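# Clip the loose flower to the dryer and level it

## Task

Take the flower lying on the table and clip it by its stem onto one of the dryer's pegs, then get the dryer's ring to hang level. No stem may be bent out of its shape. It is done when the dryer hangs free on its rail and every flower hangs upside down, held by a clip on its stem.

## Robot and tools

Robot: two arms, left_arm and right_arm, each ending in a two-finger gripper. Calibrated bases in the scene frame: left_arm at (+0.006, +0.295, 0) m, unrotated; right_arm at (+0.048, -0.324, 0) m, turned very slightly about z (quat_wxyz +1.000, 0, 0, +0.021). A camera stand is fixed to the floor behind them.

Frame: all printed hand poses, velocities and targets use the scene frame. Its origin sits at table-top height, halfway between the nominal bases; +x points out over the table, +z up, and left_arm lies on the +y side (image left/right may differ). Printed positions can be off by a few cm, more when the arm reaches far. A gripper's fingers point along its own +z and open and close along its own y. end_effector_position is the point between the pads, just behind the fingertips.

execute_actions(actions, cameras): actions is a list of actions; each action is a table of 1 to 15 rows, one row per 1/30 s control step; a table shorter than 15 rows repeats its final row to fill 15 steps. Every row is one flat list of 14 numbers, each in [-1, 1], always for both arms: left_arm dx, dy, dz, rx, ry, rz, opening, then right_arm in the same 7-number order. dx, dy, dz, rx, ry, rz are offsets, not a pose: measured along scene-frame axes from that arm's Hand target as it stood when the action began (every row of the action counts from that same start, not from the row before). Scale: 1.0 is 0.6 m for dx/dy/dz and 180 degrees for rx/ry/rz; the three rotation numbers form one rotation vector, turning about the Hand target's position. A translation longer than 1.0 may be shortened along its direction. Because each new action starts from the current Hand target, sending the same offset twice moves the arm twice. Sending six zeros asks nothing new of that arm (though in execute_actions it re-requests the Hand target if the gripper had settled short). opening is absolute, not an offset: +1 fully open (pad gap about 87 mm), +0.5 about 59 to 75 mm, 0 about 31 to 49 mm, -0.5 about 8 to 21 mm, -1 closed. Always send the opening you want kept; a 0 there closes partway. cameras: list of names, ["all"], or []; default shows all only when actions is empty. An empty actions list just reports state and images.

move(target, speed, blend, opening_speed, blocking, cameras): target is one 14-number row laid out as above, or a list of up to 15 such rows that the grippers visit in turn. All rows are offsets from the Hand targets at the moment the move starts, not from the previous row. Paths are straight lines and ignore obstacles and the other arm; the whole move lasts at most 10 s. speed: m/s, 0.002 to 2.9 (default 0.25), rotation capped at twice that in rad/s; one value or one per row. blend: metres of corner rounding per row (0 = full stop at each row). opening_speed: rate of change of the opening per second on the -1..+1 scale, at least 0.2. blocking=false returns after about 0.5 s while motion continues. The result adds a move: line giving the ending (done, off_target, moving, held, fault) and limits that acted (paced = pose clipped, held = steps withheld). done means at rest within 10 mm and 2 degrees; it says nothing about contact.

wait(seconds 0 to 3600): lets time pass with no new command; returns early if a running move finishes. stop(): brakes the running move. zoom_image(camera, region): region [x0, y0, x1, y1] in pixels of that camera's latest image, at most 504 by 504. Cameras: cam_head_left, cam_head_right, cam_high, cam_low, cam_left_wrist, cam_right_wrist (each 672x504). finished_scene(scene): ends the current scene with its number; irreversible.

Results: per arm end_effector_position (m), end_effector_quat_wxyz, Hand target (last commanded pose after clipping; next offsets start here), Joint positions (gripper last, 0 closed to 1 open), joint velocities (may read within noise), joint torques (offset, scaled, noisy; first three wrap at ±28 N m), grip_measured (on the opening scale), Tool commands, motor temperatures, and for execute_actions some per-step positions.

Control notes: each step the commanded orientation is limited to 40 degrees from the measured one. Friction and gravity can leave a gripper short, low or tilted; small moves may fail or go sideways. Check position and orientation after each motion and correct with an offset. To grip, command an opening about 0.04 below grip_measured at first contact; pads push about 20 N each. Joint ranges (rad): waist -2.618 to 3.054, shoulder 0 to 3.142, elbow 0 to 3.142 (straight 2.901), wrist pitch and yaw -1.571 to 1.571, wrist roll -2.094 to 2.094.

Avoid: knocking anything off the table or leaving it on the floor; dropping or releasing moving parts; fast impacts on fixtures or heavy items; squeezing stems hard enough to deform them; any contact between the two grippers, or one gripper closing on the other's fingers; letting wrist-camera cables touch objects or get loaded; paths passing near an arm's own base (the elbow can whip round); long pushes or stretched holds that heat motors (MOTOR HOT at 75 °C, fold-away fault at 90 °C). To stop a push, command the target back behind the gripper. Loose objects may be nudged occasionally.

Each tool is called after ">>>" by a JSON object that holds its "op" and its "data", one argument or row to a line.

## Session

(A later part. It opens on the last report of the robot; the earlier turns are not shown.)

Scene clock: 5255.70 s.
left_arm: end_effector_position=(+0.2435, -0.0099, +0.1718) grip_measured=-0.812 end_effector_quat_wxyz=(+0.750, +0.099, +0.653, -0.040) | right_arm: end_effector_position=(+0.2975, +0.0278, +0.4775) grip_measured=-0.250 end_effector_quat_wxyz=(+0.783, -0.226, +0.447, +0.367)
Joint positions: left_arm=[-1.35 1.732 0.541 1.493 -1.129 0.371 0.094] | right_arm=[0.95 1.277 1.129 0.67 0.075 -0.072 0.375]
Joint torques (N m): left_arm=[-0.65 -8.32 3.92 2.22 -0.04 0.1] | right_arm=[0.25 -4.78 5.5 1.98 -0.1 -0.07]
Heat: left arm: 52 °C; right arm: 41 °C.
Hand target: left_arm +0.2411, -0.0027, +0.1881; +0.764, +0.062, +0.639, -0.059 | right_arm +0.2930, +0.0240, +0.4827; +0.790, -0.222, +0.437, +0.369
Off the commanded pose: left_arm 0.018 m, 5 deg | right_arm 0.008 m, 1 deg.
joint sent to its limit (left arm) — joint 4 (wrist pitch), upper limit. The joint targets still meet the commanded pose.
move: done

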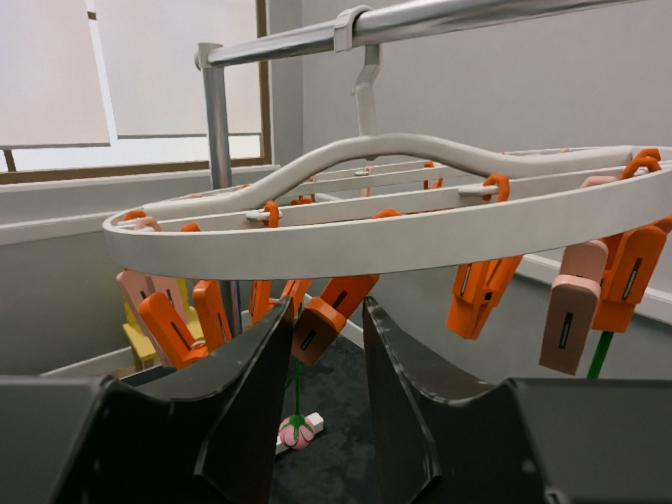

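>>> {"op": "move", "data": {
  "target": [0,0,0,0,0,0,-1, 0,0,0,0,0,0,0.25],
  "opening_speed": 0.8,
  "cameras": ["cam_right_wrist","cam_high"]
}}

Scene clock: 5284.33 s.
left_arm: end_effector_position=(+0.2435, -0.0099, +0.1718) grip_measured=-0.812 end_effector_quat_wxyz=(+0.750, +0.099, +0.653, -0.040) | right_arm: end_effector_position=(+0.2976, +0.0276, +0.4776) grip_measured=+0.249 end_effector_quat_wxyz=(+0.784, -0.227, +0.447, +0.366)
Joint positions: left_arm=[-1.35 1.732 0.541 1.493 -1.129 0.371 0.094] | right_arm=[0.95 1.277 1.129 0.671 0.075 -0.075 0.625]
Joint torques (N m): left_arm=[-0.46 -8.14 3.6 2.22 -0.05 0.07] | right_arm=[0.25 -4.78 5.5 1.96 -0.1 -0.03]
Heat: left arm: 52 °C; right arm: 40 °C.
Hand target: left_arm +0.2411, -0.0027, +0.1881; +0.764, +0.062, +0.639, -0.059 | right_arm +0.2930, +0.0240, +0.4826; +0.790, -0.222, +0.437, +0.369
Off the commanded pose: left_arm 0.018 m, 5 deg | right_arm 0.008 m, 1 deg.
joint sent to its limit (left arm) — joint 4 (wrist pitch), upper limit. The joint targets still meet the commanded pose.
move: done
Images, in order (width x height): cam_high 672x504, cam_right_wrist 672x504.

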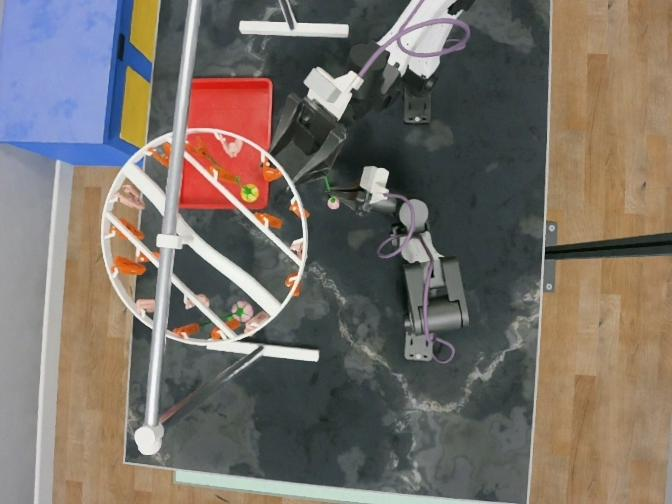

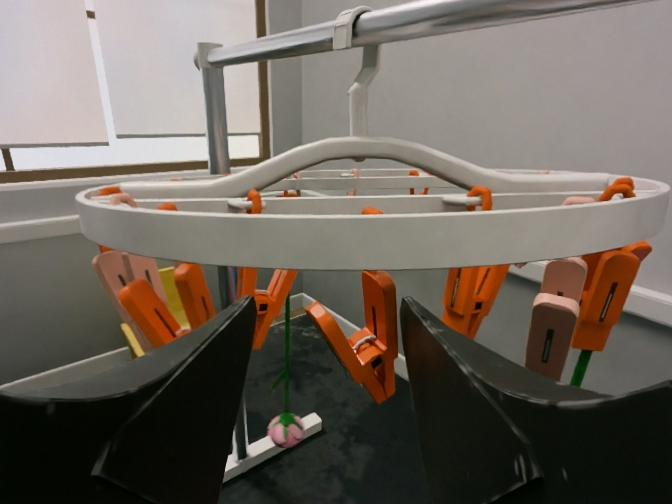

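>>> {"op": "move", "data": {
  "target": [0,0,0,0,0,0,-1, 0.0265,0.0015,-0.006,0,0,0.0333,0.15],
  "speed": 0.05,
  "cameras": ["cam_right_wrist"]
}}

Scene clock: 5315.50 s.
left_arm: end_effector_position=(+0.2435, -0.0099, +0.1718) grip_measured=-0.812 end_effector_quat_wxyz=(+0.750, +0.099, +0.653, -0.040) | right_arm: end_effector_position=(+0.3095, +0.0241, +0.4762) grip_measured=+0.150 end_effector_quat_wxyz=(+0.768, -0.245, +0.434, +0.402)
Joint positions: left_arm=[-1.35 1.732 0.541 1.493 -1.129 0.371 0.094] | right_arm=[0.845 1.294 1.129 0.696 -0.093 0.024 0.575]
Joint torques (N m): left_arm=[-0.39 -8.34 3.73 2.25 -0.02 0.12] | right_arm=[-0.81 -3.21 6.61 1.99 -0.27 0.17]
Heat: left arm: 53 °C; right arm: 39 °C.
Hand target: left_arm +0.2411, -0.0027, +0.1881; +0.764, +0.062, +0.639, -0.059 | right_arm +0.3089, +0.0249, +0.4790; +0.769, -0.245, +0.425, +0.410
Off the commanded pose: left_arm 0.018 m, 5 deg | right_arm 0.003 m, 1 deg.
joint sent to its limit (left arm) — joint 4 (wrist pitch), upper limit. The joint targets still meet the commanded pose.
move: done

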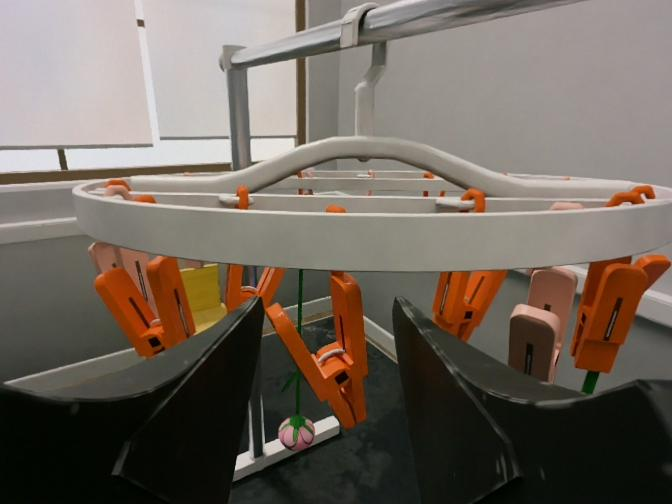

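>>> {"op": "move", "data": {
  "target": [0,0,0,0,0,0,-1, 0.004,0.004,0,0,0,0,-1],
  "speed": 0.05,
  "opening_speed": 0.6,
  "cameras": ["cam_right_wrist","cam_head_right"]
}}

>>> {"op": "zoom_image", "data": {
  "camera": "cam_right_wrist",
  "region": [230, 230, 440, 440]
}}

Scene clock: 5324.13 s.
left_arm: end_effector_position=(+0.2435, -0.0099, +0.1718) grip_measured=-0.812 end_effector_quat_wxyz=(+0.750, +0.099, +0.653, -0.040) | right_arm: end_effector_position=(+0.3125, +0.0277, +0.4713) grip_measured=-0.259 end_effector_quat_wxyz=(+0.766, -0.247, +0.437, +0.402)
Joint positions: left_arm=[-1.35 1.732 0.541 1.493 -1.129 0.371 0.094] | right_arm=[0.844 1.309 1.129 0.701 -0.097 0.025 0.371]
Joint torques (N m): left_arm=[-0.55 -8.46 3.66 2.25 0.01 0.09] | right_arm=[-0.83 -3.45 7.45 1.98 -0.27 0.15]
Heat: left arm: 53 °C; right arm: 40 °C.
Hand target: left_arm +0.2411, -0.0027, +0.1881; +0.764, +0.062, +0.639, -0.059 | right_arm +0.3114, +0.0273, +0.4790; +0.769, -0.245, +0.425, +0.409
Off the commanded pose: left_arm 0.018 m, 5 deg | right_arm 0.008 m, 2 deg.
joint sent to its limit (left arm) — joint 4 (wrist pitch), upper limit. The joint targets still meet the commanded pose.
move: done
Images, in order (width x height): cam_head_right 672x504, cam_right_wrist 672x504.

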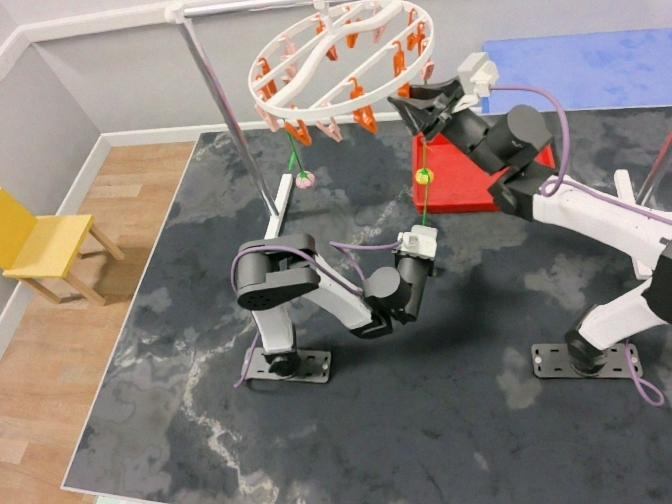

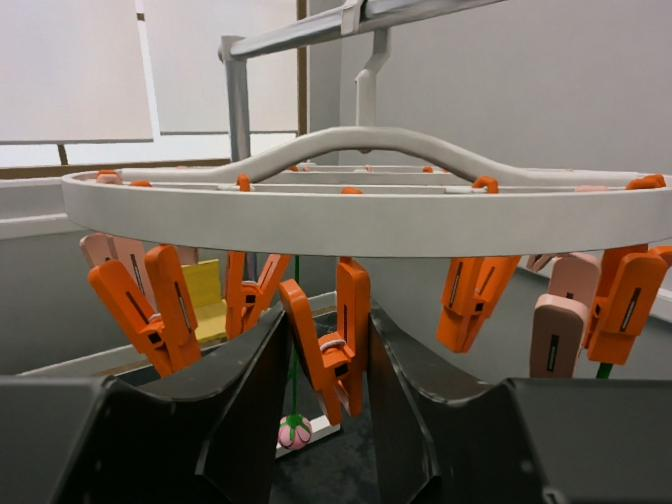

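Scaled by 2.400 from the camera's image (finer frame: 960x720).

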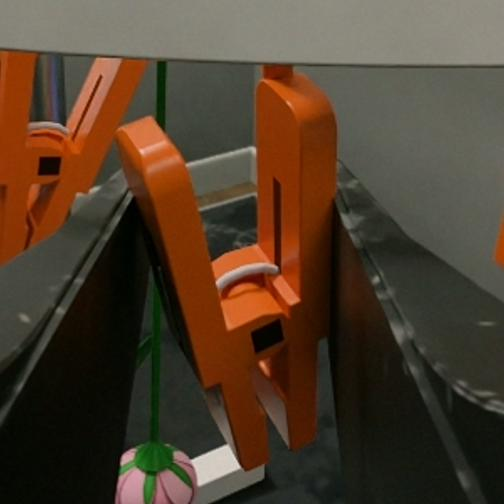

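>>> {"op": "zoom_image", "data": {
  "camera": "cam_right_wrist",
  "region": [300, 340, 380, 430]
}}

>>> {"op": "zoom_image", "data": {
  "camera": "cam_head_right",
  "region": [370, 50, 470, 150]
}}

Scaled by 5.600 from the camera's image (finer frame: 960x720).

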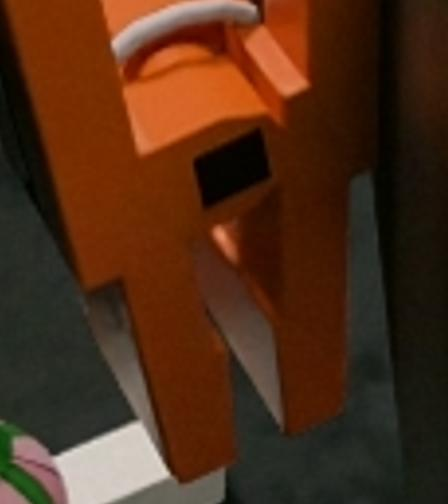

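Scaled by 5.040 from the camera's image (finer frame: 960x720).

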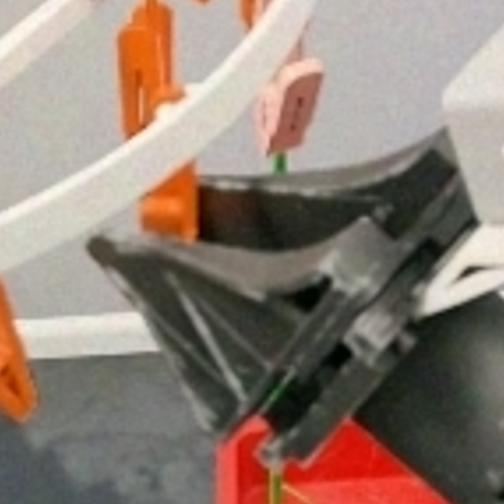

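>>> {"op": "move", "data": {
  "target": [
    [0,0,0,0,0,0,-1, 0,0,0,0,0,0,-0.1],
    [0,0,0,0,0,0,-1, 0,0,0.0142,0,0,0,-0.1],
    [0,0,0,0,0,0,-1, 0,0,0.0142,0,0,0,-1]
  ],
  "speed": 0.04,
  "opening_speed": 0.7,
  "cameras": ["cam_right_wrist"]
}}

>>> {"op": "zoom_image", "data": {
  "camera": "cam_right_wrist",
  "region": [250, 250, 430, 430]
}}

Scene clock: 5353.90 s.
left_arm: end_effector_position=(+0.2435, -0.0099, +0.1718) grip_measured=-0.812 end_effector_quat_wxyz=(+0.750, +0.099, +0.653, -0.040) | right_arm: end_effector_position=(+0.3119, +0.0271, +0.4756) grip_measured=-0.271 end_effector_quat_wxyz=(+0.767, -0.246, +0.434, +0.403)
Joint positions: left_arm=[-1.35 1.732 0.541 1.493 -1.129 0.371 0.094] | right_arm=[0.844 1.309 1.139 0.699 -0.097 0.025 0.365]
Joint torques (N m): left_arm=[-0.42 -8.13 3.75 2.24 0.01 0.05] | right_arm=[-0.83 -3.3 9.65 1.61 -0.26 0.15]
Heat: left arm: 53 °C; right arm: 41 °C.
Hand target: left_arm +0.2411, -0.0027, +0.1881; +0.764, +0.062, +0.639, -0.059 | right_arm +0.3114, +0.0273, +0.4876; +0.769, -0.245, +0.425, +0.409
Off the commanded pose: left_arm 0.018 m, 5 deg | right_arm 0.012 m, 1 deg.
joint sent to its limit (left arm) — joint 4 (wrist pitch), upper limit. The joint targets still meet the commanded pose.
move: off_target (right_arm); target 3's new opening was sent with right_arm's hand 0.012 m and 1 deg from that target

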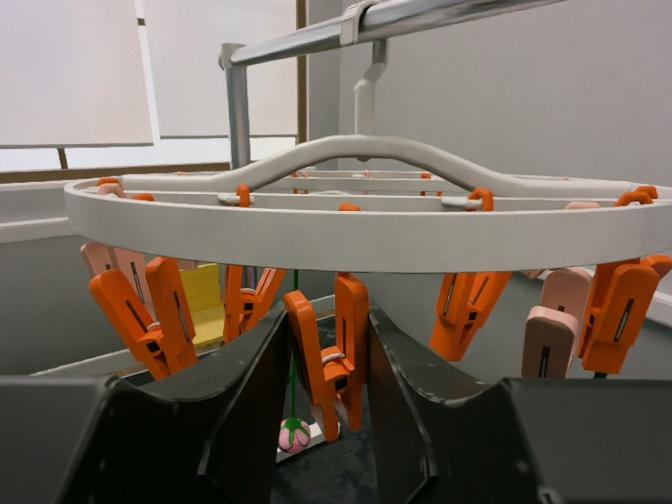

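Scaled by 2.800 from the camera's image (finer frame: 960x720).

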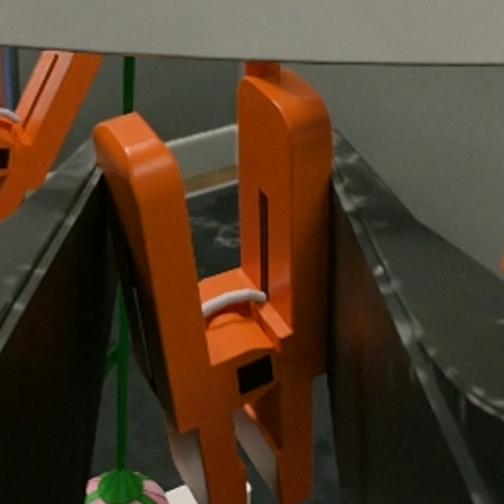

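>>> {"op": "zoom_image", "data": {
  "camera": "cam_right_wrist",
  "region": [290, 360, 380, 450]
}}

Scaled by 5.600 from the camera's image (finer frame: 960x720).

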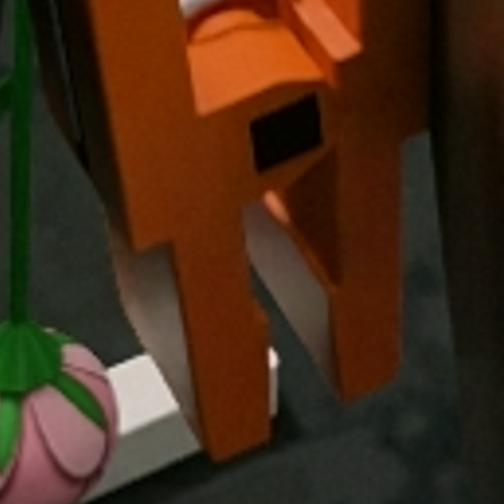

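>>> {"op": "move", "data": {
  "target": [
    [0,0,0,0,0,0,-1, 0,0,0,0,0,0,-0.05],
    [0,0,0,0,0,0,-1, 0,0,0,0,0,0.0722,-0.05],
    [0,0,0,0,0,0,-1, 0,0,0,0,0,0.0722,-1]
  ],
  "speed": 0.08,
  "opening_speed": 0.7,
  "cameras": ["cam_right_wrist"]
}}

>>> {"op": "zoom_image", "data": {
  "camera": "cam_right_wrist",
  "region": [250, 270, 430, 450]
}}

Scene clock: 5405.30 s.
left_arm: end_effector_position=(+0.2435, -0.0099, +0.1718) grip_measured=-0.812 end_effector_quat_wxyz=(+0.750, +0.099, +0.653, -0.040) | right_arm: end_effector_position=(+0.3138, +0.0292, +0.4697) grip_measured=-0.292 end_effector_quat_wxyz=(+0.709, -0.291, +0.417, +0.489)
Joint positions: left_arm=[-1.35 1.732 0.541 1.493 -1.129 0.371 0.094] | right_arm=[0.708 1.359 1.163 0.748 -0.402 0.231 0.354]
Joint torques (N m): left_arm=[-0.4 -8.42 3.55 2.27 -0.1 0.03] | right_arm=[-0.81 -3.66 9.61 1.91 -0.15 0.12]
Heat: left arm: 53 °C; right arm: 43 °C.
Hand target: left_arm +0.2411, -0.0027, +0.1881; +0.764, +0.062, +0.639, -0.059 | right_arm +0.3114, +0.0273, +0.4876; +0.718, -0.291, +0.394, +0.494
Off the commanded pose: left_arm 0.018 m, 5 deg | right_arm 0.018 m, 3 deg.
joint sent to its limit (left arm) — joint 4 (wrist pitch), upper limit. The joint targets still meet the commanded pose.
move: off_target (right_arm); target 3's new opening was sent with right_arm's hand 0.018 m and 3 deg from that target

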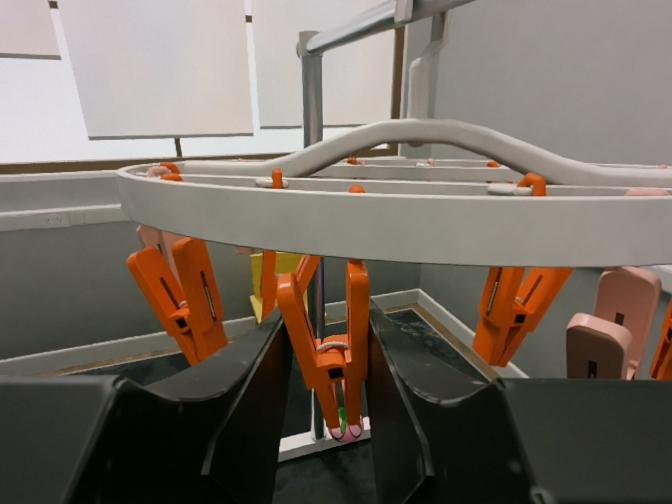

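Scaled by 2.800 from the camera's image (finer frame: 960x720).

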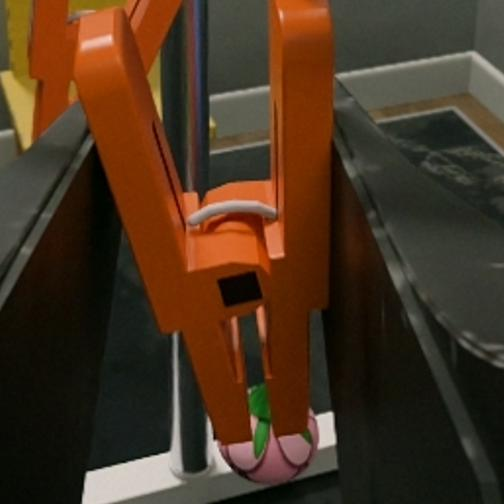

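>>> {"op": "move", "data": {
  "target": [
    [0,0,0,0,0,0,-1, 0,0,0,0,0,0,-0.05],
    [0,0,0,0,0,0,-1, 0,0,0.0233,0,0,0,-0.05]
  ],
  "speed": 0.06,
  "opening_speed": 0.8,
  "cameras": ["cam_right_wrist"]
}}

Scene clock: 5420.00 s.
left_arm: end_effector_position=(+0.2435, -0.0099, +0.1718) grip_measured=-0.812 end_effector_quat_wxyz=(+0.750, +0.099, +0.653, -0.040) | right_arm: end_effector_position=(+0.3125, +0.0281, +0.4906) grip_measured=-0.050 end_effector_quat_wxyz=(+0.716, -0.289, +0.404, +0.490)
Joint positions: left_arm=[-1.35 1.732 0.541 1.493 -1.129 0.371 0.094] | right_arm=[0.708 1.367 1.226 0.725 -0.402 0.231 0.475]
Joint torques (N m): left_arm=[-0.49 -8.2 3.81 2.25 -0.04 0.07] | right_arm=[-0.81 -3.77 9.46 1.49 -0.13 0.12]
Heat: left arm: 53 °C; right arm: 44 °C.
Hand target: left_arm +0.2411, -0.0027, +0.1881; +0.764, +0.062, +0.639, -0.059 | right_arm +0.3114, +0.0273, +0.5015; +0.718, -0.291, +0.394, +0.494
Off the commanded pose: left_arm 0.018 m, 5 deg | right_arm 0.011 m, 1 deg.
joint sent to its limit (left arm) — joint 4 (wrist pitch), upper limit. The joint targets still meet the commanded pose.
move: off_target (right_arm)

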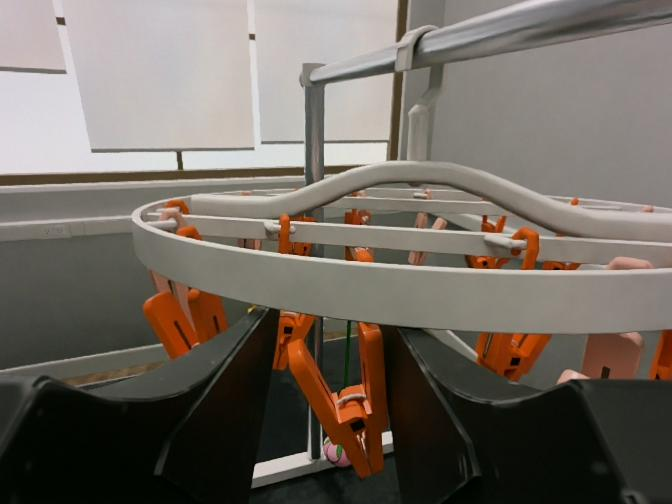

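>>> {"op": "move", "data": {
  "target": [
    [0,0,0,0,0,0,-1, 0,0,-0.0133,0,0,0,-0.05],
    [0,0,0,0,0,0,-1, 0,0,-0.0133,0,0,0,-1]
  ],
  "speed": 0.06,
  "opening_speed": 0.7,
  "cameras": ["cam_right_wrist"]
}}

>>> {"op": "zoom_image", "data": {
  "camera": "cam_right_wrist",
  "region": [250, 270, 430, 450]
}}

Scene clock: 5429.43 s.
left_arm: end_effector_position=(+0.2435, -0.0099, +0.1718) grip_measured=-0.812 end_effector_quat_wxyz=(+0.750, +0.099, +0.653, -0.040) | right_arm: end_effector_position=(+0.3124, +0.0281, +0.4906) grip_measured=-0.338 end_effector_quat_wxyz=(+0.716, -0.289, +0.404, +0.491)
Joint positions: left_arm=[-1.35 1.732 0.541 1.493 -1.129 0.371 0.094] | right_arm=[0.708 1.367 1.226 0.725 -0.402 0.232 0.331]
Joint torques (N m): left_arm=[-0.68 -8.36 3.74 2.22 -0.05 0.09] | right_arm=[-0.79 -3.96 6.49 1.82 -0.13 0.11]
Heat: left arm: 53 °C; right arm: 44 °C.
Hand target: left_arm +0.2411, -0.0027, +0.1881; +0.764, +0.062, +0.639, -0.059 | right_arm +0.3114, +0.0273, +0.4935; +0.718, -0.291, +0.394, +0.494
Off the commanded pose: left_arm 0.018 m, 5 deg | right_arm 0.003 m, 1 deg.
joint sent to its limit (left arm) — joint 4 (wrist pitch), upper limit. The joint targets still meet the commanded pose.
move: done

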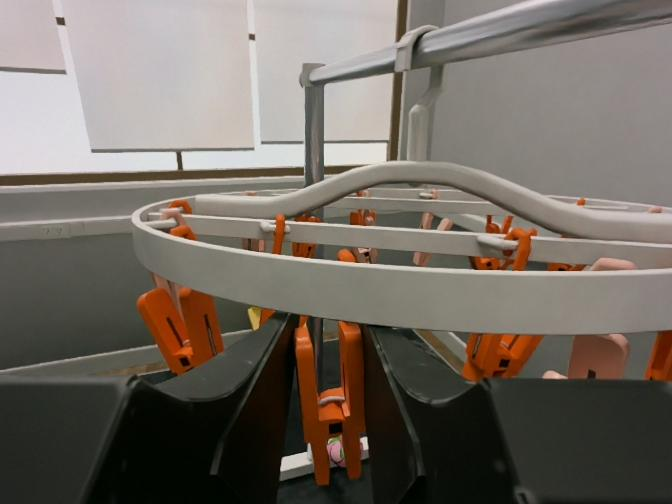

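Scaled by 2.800 from the camera's image (finer frame: 960x720).

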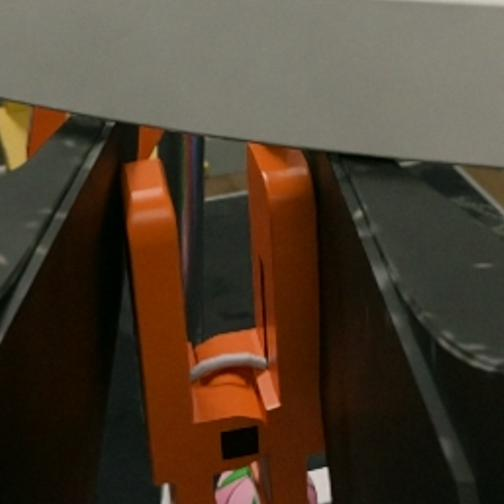

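>>> {"op": "move", "data": {
  "target": [0.1115,0.0362,0.0865,0,0,-0.0833,-1, 0,0,0,0,0,0,-1],
  "speed": 0.07,
  "cameras": ["cam_right_wrist","cam_head_right","cam_head_left","cam_left_wrist"]
}}

Scene clock: 5458.40 s.
left_arm: end_effector_position=(+0.3070, +0.0212, +0.2218) grip_measured=-0.812 end_effector_quat_wxyz=(+0.741, +0.157, +0.637, -0.142) | right_arm: end_effector_position=(+0.3124, +0.0281, +0.4906) grip_measured=-0.338 end_effector_quat_wxyz=(+0.716, -0.289, +0.404, +0.491)
Joint positions: left_arm=[-0.972 1.355 0.505 1.011 -0.535 0.136 0.094] | right_arm=[0.708 1.367 1.226 0.725 -0.402 0.232 0.331]
Joint torques (N m): left_arm=[0.2 -6.05 8.92 1.72 0.17 -0.17] | right_arm=[-0.8 -3.96 6.48 1.82 -0.13 0.11]
Heat: left arm: 52 °C; right arm: 41 °C.
Hand target: left_arm +0.3081, +0.0190, +0.2401; +0.750, +0.145, +0.626, -0.159 | right_arm +0.3114, +0.0273, +0.4935; +0.718, -0.291, +0.394, +0.494
Off the commanded pose: left_arm 0.018 m, 3 deg | right_arm 0.003 m, 1 deg.
move: off_target (left_arm)
Images, in order (width x height): cam_head_left 672x504, cam_head_right 672x504, cam_left_wrist 672x504, cam_right_wrist 672x504.

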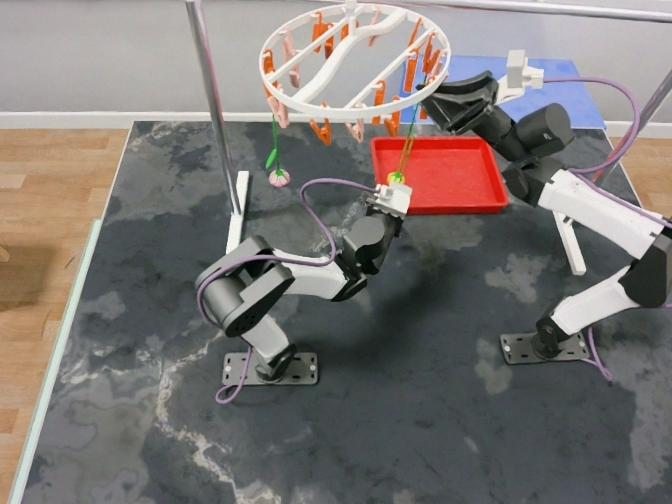

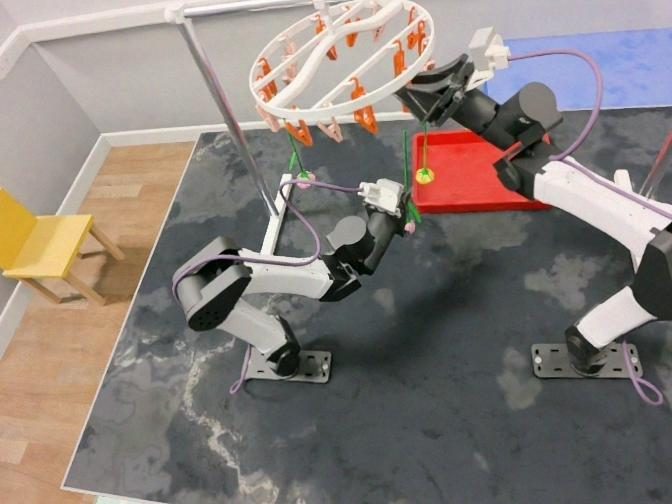

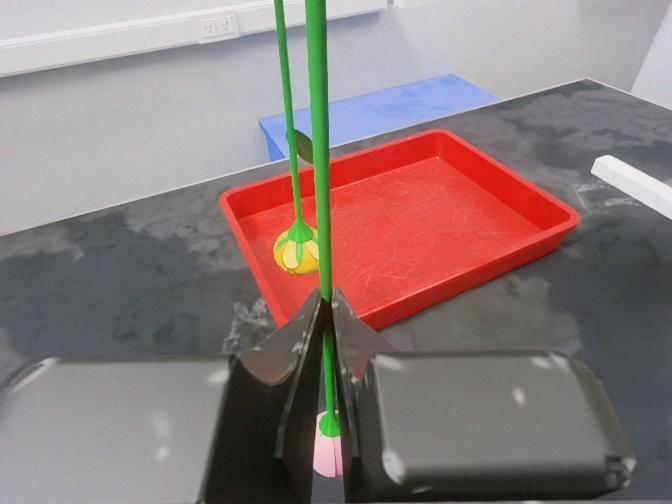

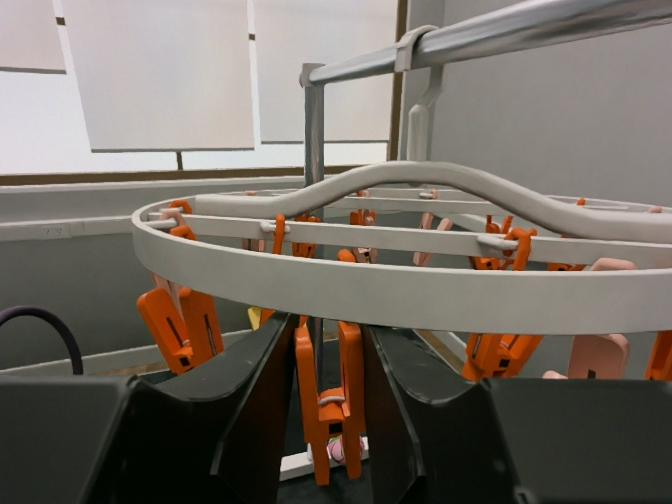

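>>> {"op": "zoom_image", "data": {
  "camera": "cam_head_right",
  "region": [370, 60, 470, 160]
}}

>>> {"op": "zoom_image", "data": {
  "camera": "cam_head_left",
  "region": [370, 60, 470, 160]
}}

Scaled by 5.040 from the camera's image (finer frame: 960x720).

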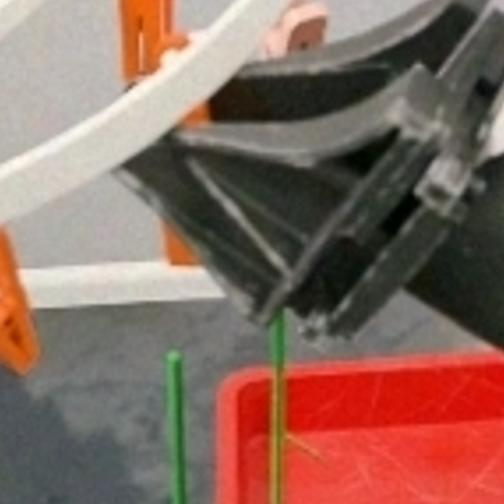

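Scaled by 5.040 from the camera's image (finer frame: 960x720).

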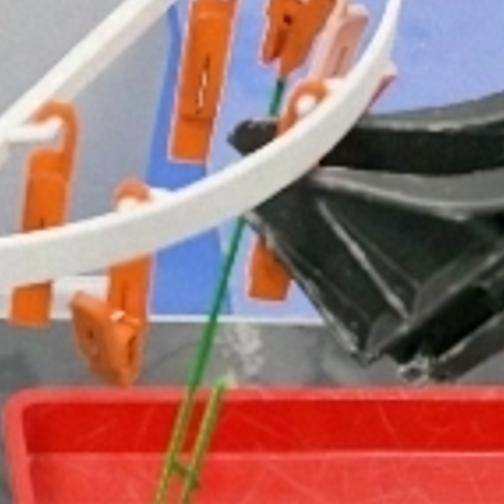

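>>> {"op": "zoom_image", "data": {
  "camera": "cam_head_left",
  "region": [400, 90, 450, 145]
}}

>>> {"op": "zoom_image", "data": {
  "camera": "cam_head_right",
  "region": [385, 80, 435, 135]
}}

Scaled by 9.164 from the camera's image (finer frame: 960x720).

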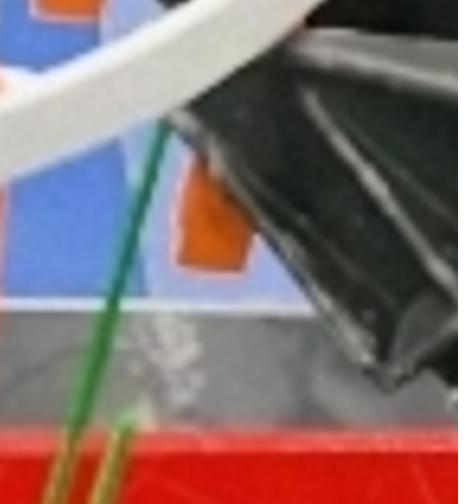

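Scaled by 9.164 from the camera's image (finer frame: 960x720).

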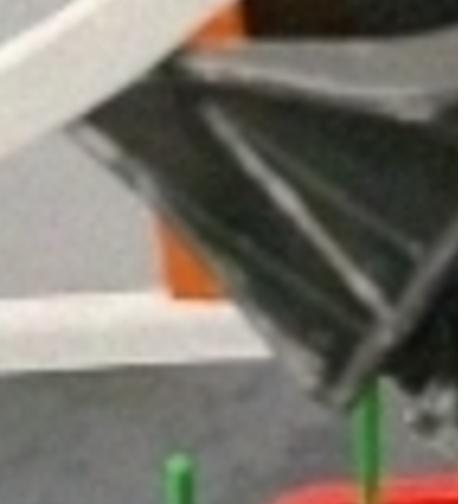

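>>> {"op": "move", "data": {
  "target": [0,-0.0133,0.0383,0,0,0,-1, 0,0,0,0,0,0,-1],
  "speed": 0.05,
  "cameras": ["cam_right_wrist","cam_head_right","cam_head_left"]
}}

>>> {"op": "zoom_image", "data": {
  "camera": "cam_head_left",
  "region": [395, 90, 445, 145]
}}

>>> {"op": "zoom_image", "data": {
  "camera": "cam_head_right",
  "region": [380, 80, 430, 135]
}}

>>> {"op": "zoom_image", "data": {
  "camera": "cam_right_wrist",
  "region": [270, 384, 400, 504]
}}

Scene clock: 5509.47 s.
left_arm: end_effector_position=(+0.3090, +0.0129, +0.2438) grip_measured=-0.812 end_effector_quat_wxyz=(+0.740, +0.160, +0.637, -0.145) | right_arm: end_effector_position=(+0.3124, +0.0281, +0.4906) grip_measured=-0.338 end_effector_quat_wxyz=(+0.716, -0.289, +0.404, +0.491)
Joint positions: left_arm=[-0.98 1.326 0.587 0.9 -0.535 0.135 0.094] | right_arm=[0.708 1.367 1.226 0.725 -0.402 0.232 0.331]
Joint torques (N m): left_arm=[-0.59 -6.01 9.33 1.69 0.01 -0.15] | right_arm=[-0.79 -3.96 6.49 1.82 -0.13 0.11]
Motor temperatures (°C): left_arm=[25 40 41 45 25 27 24] | right_arm=[24 30 40 35 22 23 24]
Heat: left arm: 45 °C; right arm: 40 °C.
Hand target: left_arm +0.3080, +0.0110, +0.2630; +0.750, +0.145, +0.626, -0.159 | right_arm +0.3114, +0.0273, +0.4935; +0.718, -0.291, +0.394, +0.494
Off the commanded pose: left_arm 0.019 m, 3 deg | right_arm 0.003 m, 1 deg.
move: off_target (left_arm)
Images, in order (width x height): cam_head_left 672x504, cam_head_right 672x504, cam_right_wrist 672x504.

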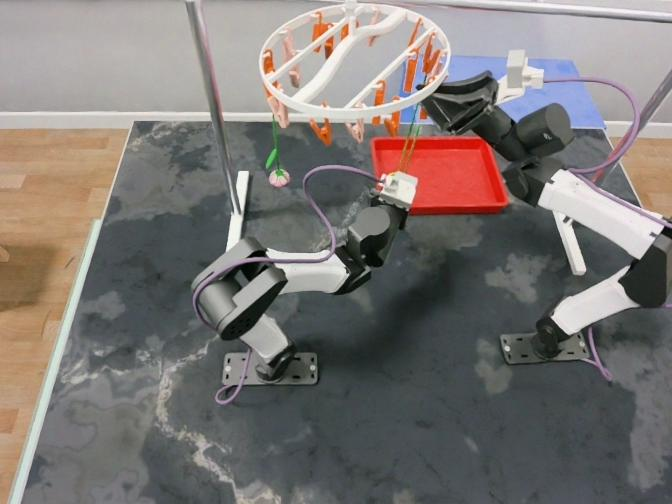

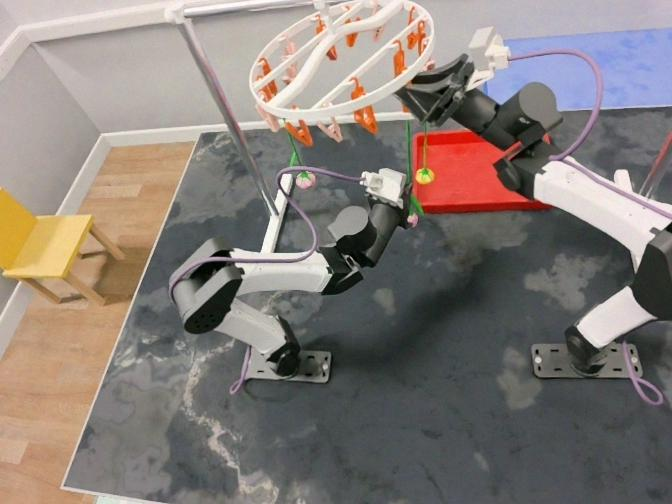

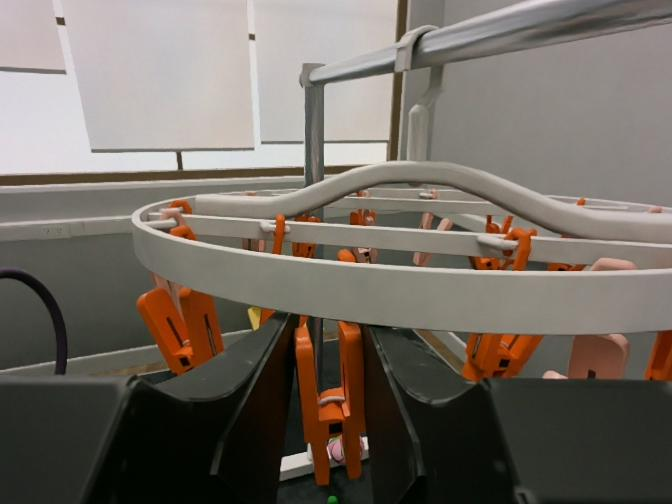

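Scaled by 9.164 from the camera's image (finer frame: 960x720).

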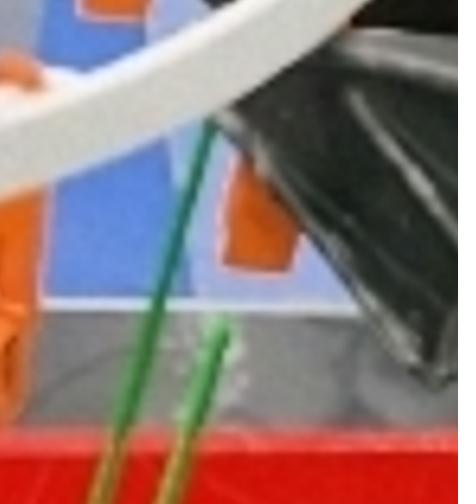

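Scaled by 9.164 from the camera's image (finer frame: 960x720).

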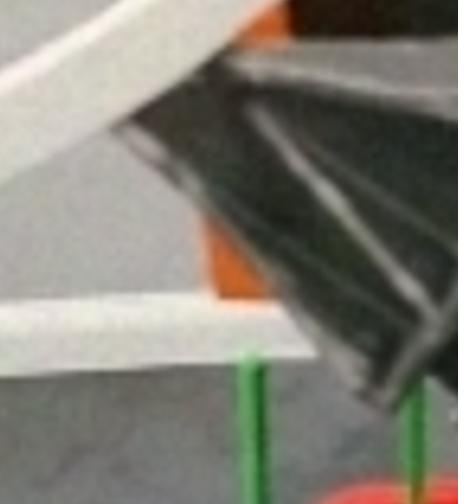

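Scaled by 3.877 from the camera's image (finer frame: 960x720).

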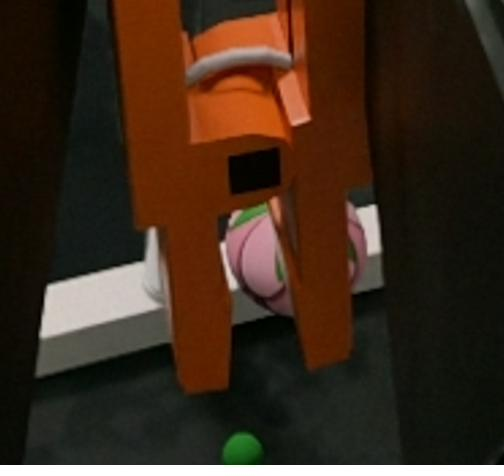

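>>> {"op": "move", "data": {
  "target": [0.0027,-0.0063,0.0167,0,0,0,-1, 0,0,0,0,0,0,-1],
  "speed": 0.04,
  "cameras": ["cam_right_wrist","cam_head_right","cam_head_left"]
}}

>>> {"op": "zoom_image", "data": {
  "camera": "cam_head_left",
  "region": [395, 90, 445, 145]
}}

>>> {"op": "zoom_image", "data": {
  "camera": "cam_head_right",
  "region": [380, 80, 430, 135]
}}

>>> {"op": "zoom_image", "data": {
  "camera": "cam_right_wrist",
  "region": [270, 384, 400, 504]
}}

Scene clock: 5545.20 s.
left_arm: end_effector_position=(+0.3108, +0.0080, +0.2526) grip_measured=-0.812 end_effector_quat_wxyz=(+0.739, +0.161, +0.637, -0.146) | right_arm: end_effector_position=(+0.3124, +0.0281, +0.4906) grip_measured=-0.338 end_effector_quat_wxyz=(+0.716, -0.289, +0.404, +0.491)
Joint positions: left_arm=[-0.983 1.326 0.628 0.856 -0.535 0.135 0.094] | right_arm=[0.708 1.367 1.226 0.725 -0.402 0.232 0.331]
Joint torques (N m): left_arm=[-0.62 -6.22 9.44 1.71 -0.03 -0.15] | right_arm=[-0.79 -3.96 6.49 1.82 -0.13 0.11]
Heat: left arm: 44 °C; right arm: 39 °C.
Hand target: left_arm +0.3096, +0.0071, +0.2730; +0.750, +0.145, +0.626, -0.159 | right_arm +0.3114, +0.0273, +0.4935; +0.718, -0.291, +0.394, +0.494
Off the commanded pose: left_arm 0.021 m, 3 deg | right_arm 0.003 m, 1 deg.
move: off_target (left_arm)
Images, in order (width x height): cam_head_left 672x504, cam_head_right 672x504, cam_right_wrist 672x504.

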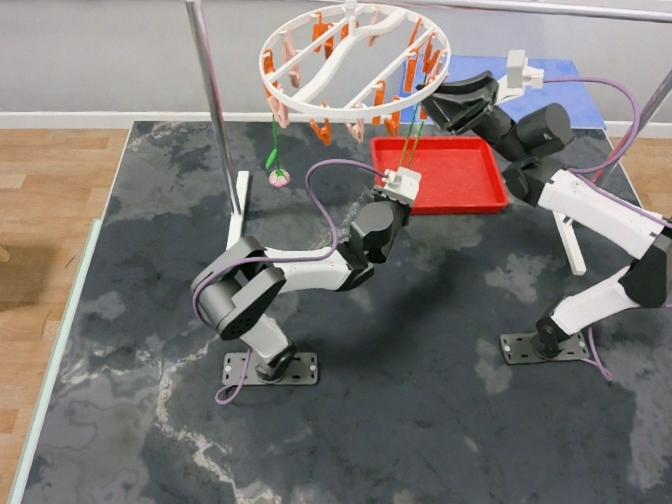

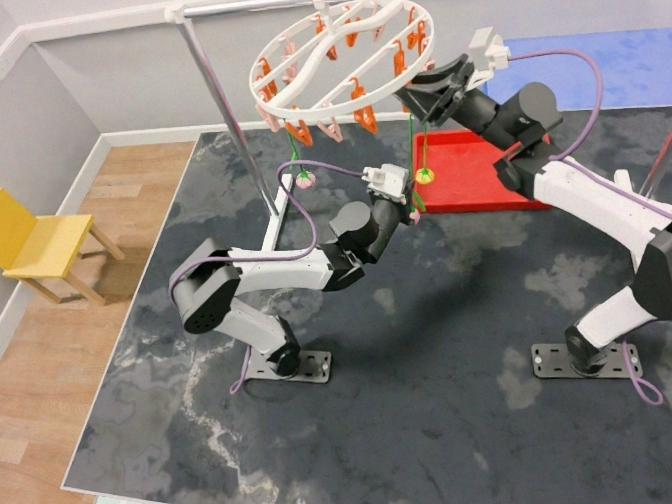

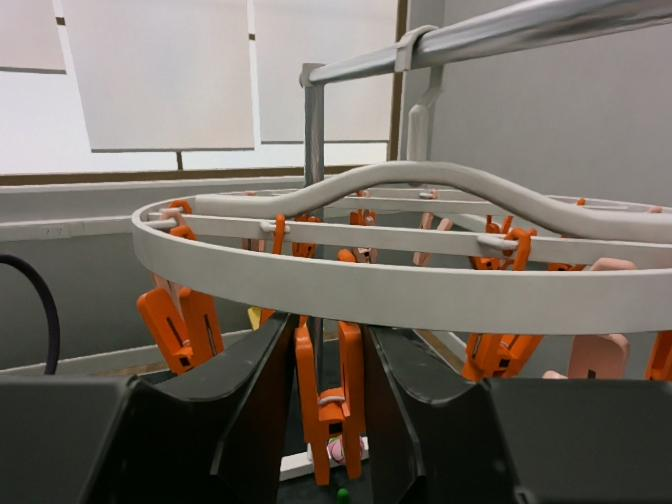

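Scaled by 9.164 from the camera's image (finer frame: 960x720).

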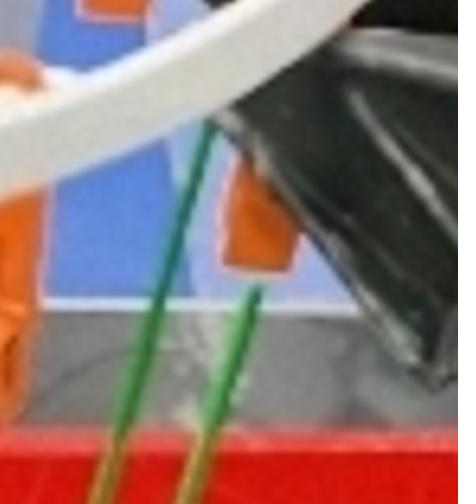

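Scaled by 9.164 from the camera's image (finer frame: 960x720).

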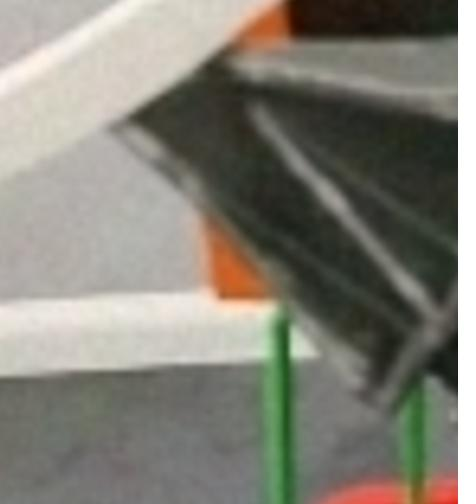

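Scaled by 3.877 from the camera's image (finer frame: 960x720).

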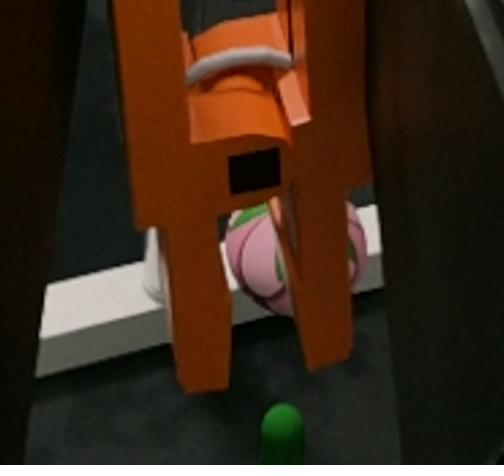

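>>> {"op": "move", "data": {
  "target": [-0.003,0.0033,0.0167,0,0,0,-1, 0,0,0,0,0,0,-1],
  "speed": 0.03,
  "cameras": ["cam_right_wrist","cam_head_right","cam_head_left"]
}}

>>> {"op": "zoom_image", "data": {
  "camera": "cam_right_wrist",
  "region": [270, 384, 400, 504]
}}

>>> {"op": "zoom_image", "data": {
  "camera": "cam_head_left",
  "region": [395, 90, 445, 145]
}}

>>> {"op": "zoom_image", "data": {
  "camera": "cam_head_right",
  "region": [380, 80, 430, 135]
}}

Scene clock: 5595.27 s.
left_arm: end_effector_position=(+0.3095, +0.0099, +0.2634) grip_measured=-0.812 end_effector_quat_wxyz=(+0.740, +0.161, +0.637, -0.146) | right_arm: end_effector_position=(+0.3124, +0.0281, +0.4906) grip_measured=-0.338 end_effector_quat_wxyz=(+0.716, -0.289, +0.404, +0.491)
Joint positions: left_arm=[-0.983 1.294 0.651 0.804 -0.535 0.135 0.094] | right_arm=[0.708 1.367 1.226 0.725 -0.402 0.232 0.331]
Joint torques (N m): left_arm=[-0.68 -5.83 9.78 1.75 -0.12 -0.1] | right_arm=[-0.79 -3.96 6.49 1.82 -0.13 0.12]
Heat: left arm: 45 °C; right arm: 39 °C.
Hand target: left_arm +0.3078, +0.0091, +0.2831; +0.750, +0.145, +0.626, -0.159 | right_arm +0.3114, +0.0273, +0.4935; +0.718, -0.291, +0.394, +0.494
Off the commanded pose: left_arm 0.020 m, 3 deg | right_arm 0.003 m, 1 deg.
move: off_target (left_arm)
Images, in order (width x height): cam_head_left 672x504, cam_head_right 672x504, cam_right_wrist 672x504.

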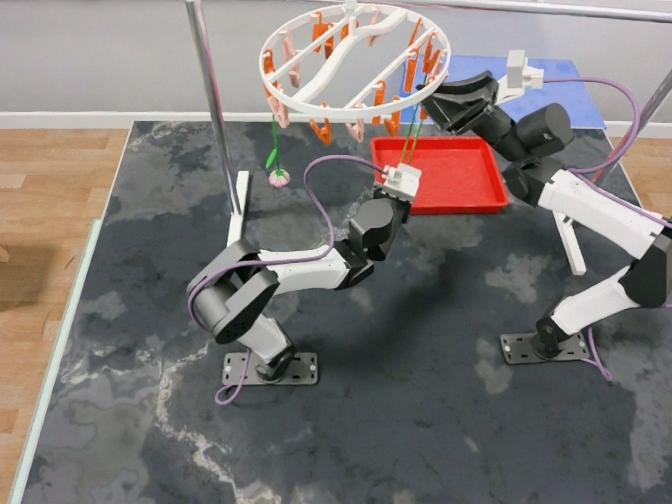

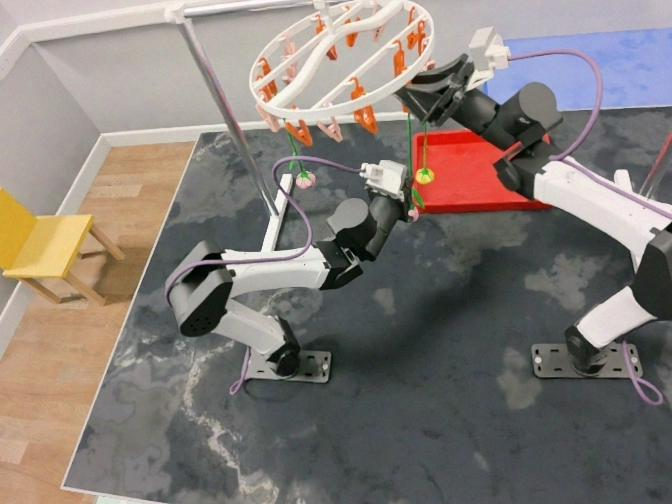

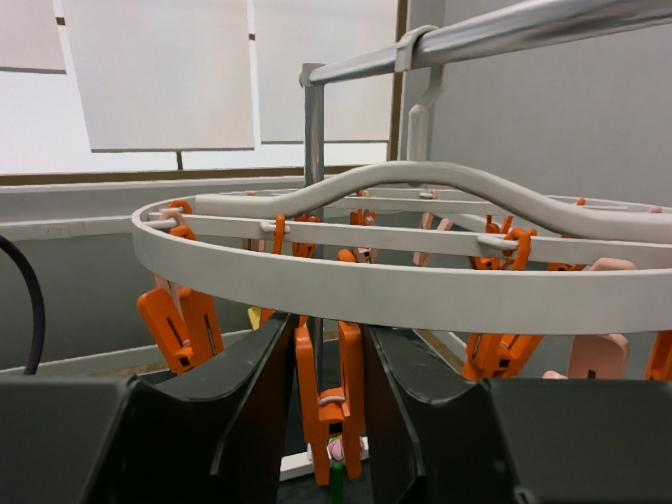

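Scaled by 3.877 from the camera's image (finer frame: 960x720).

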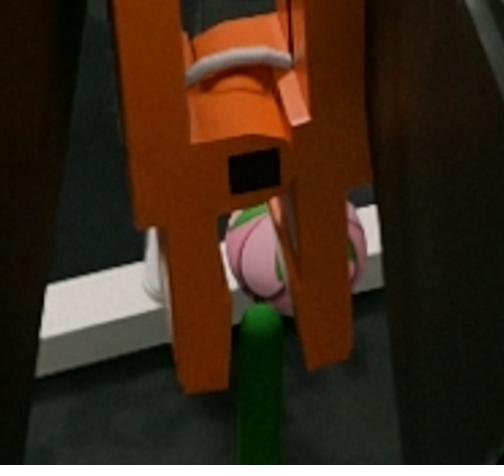

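Scaled by 9.164 from the camera's image (finer frame: 960x720).

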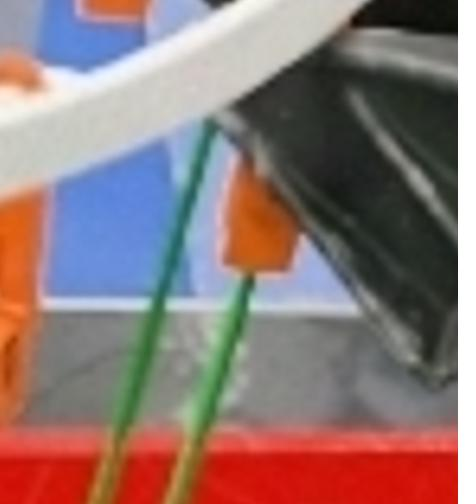

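Scaled by 9.164 from the camera's image (finer frame: 960x720).

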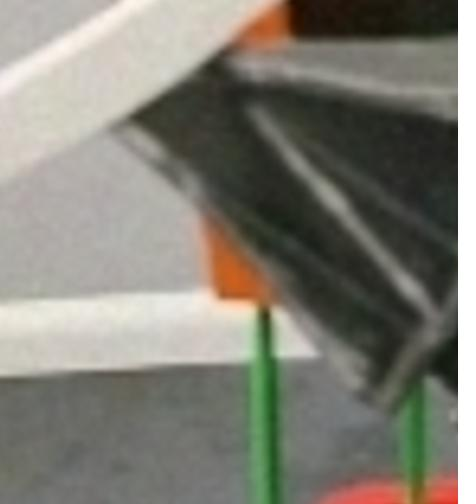

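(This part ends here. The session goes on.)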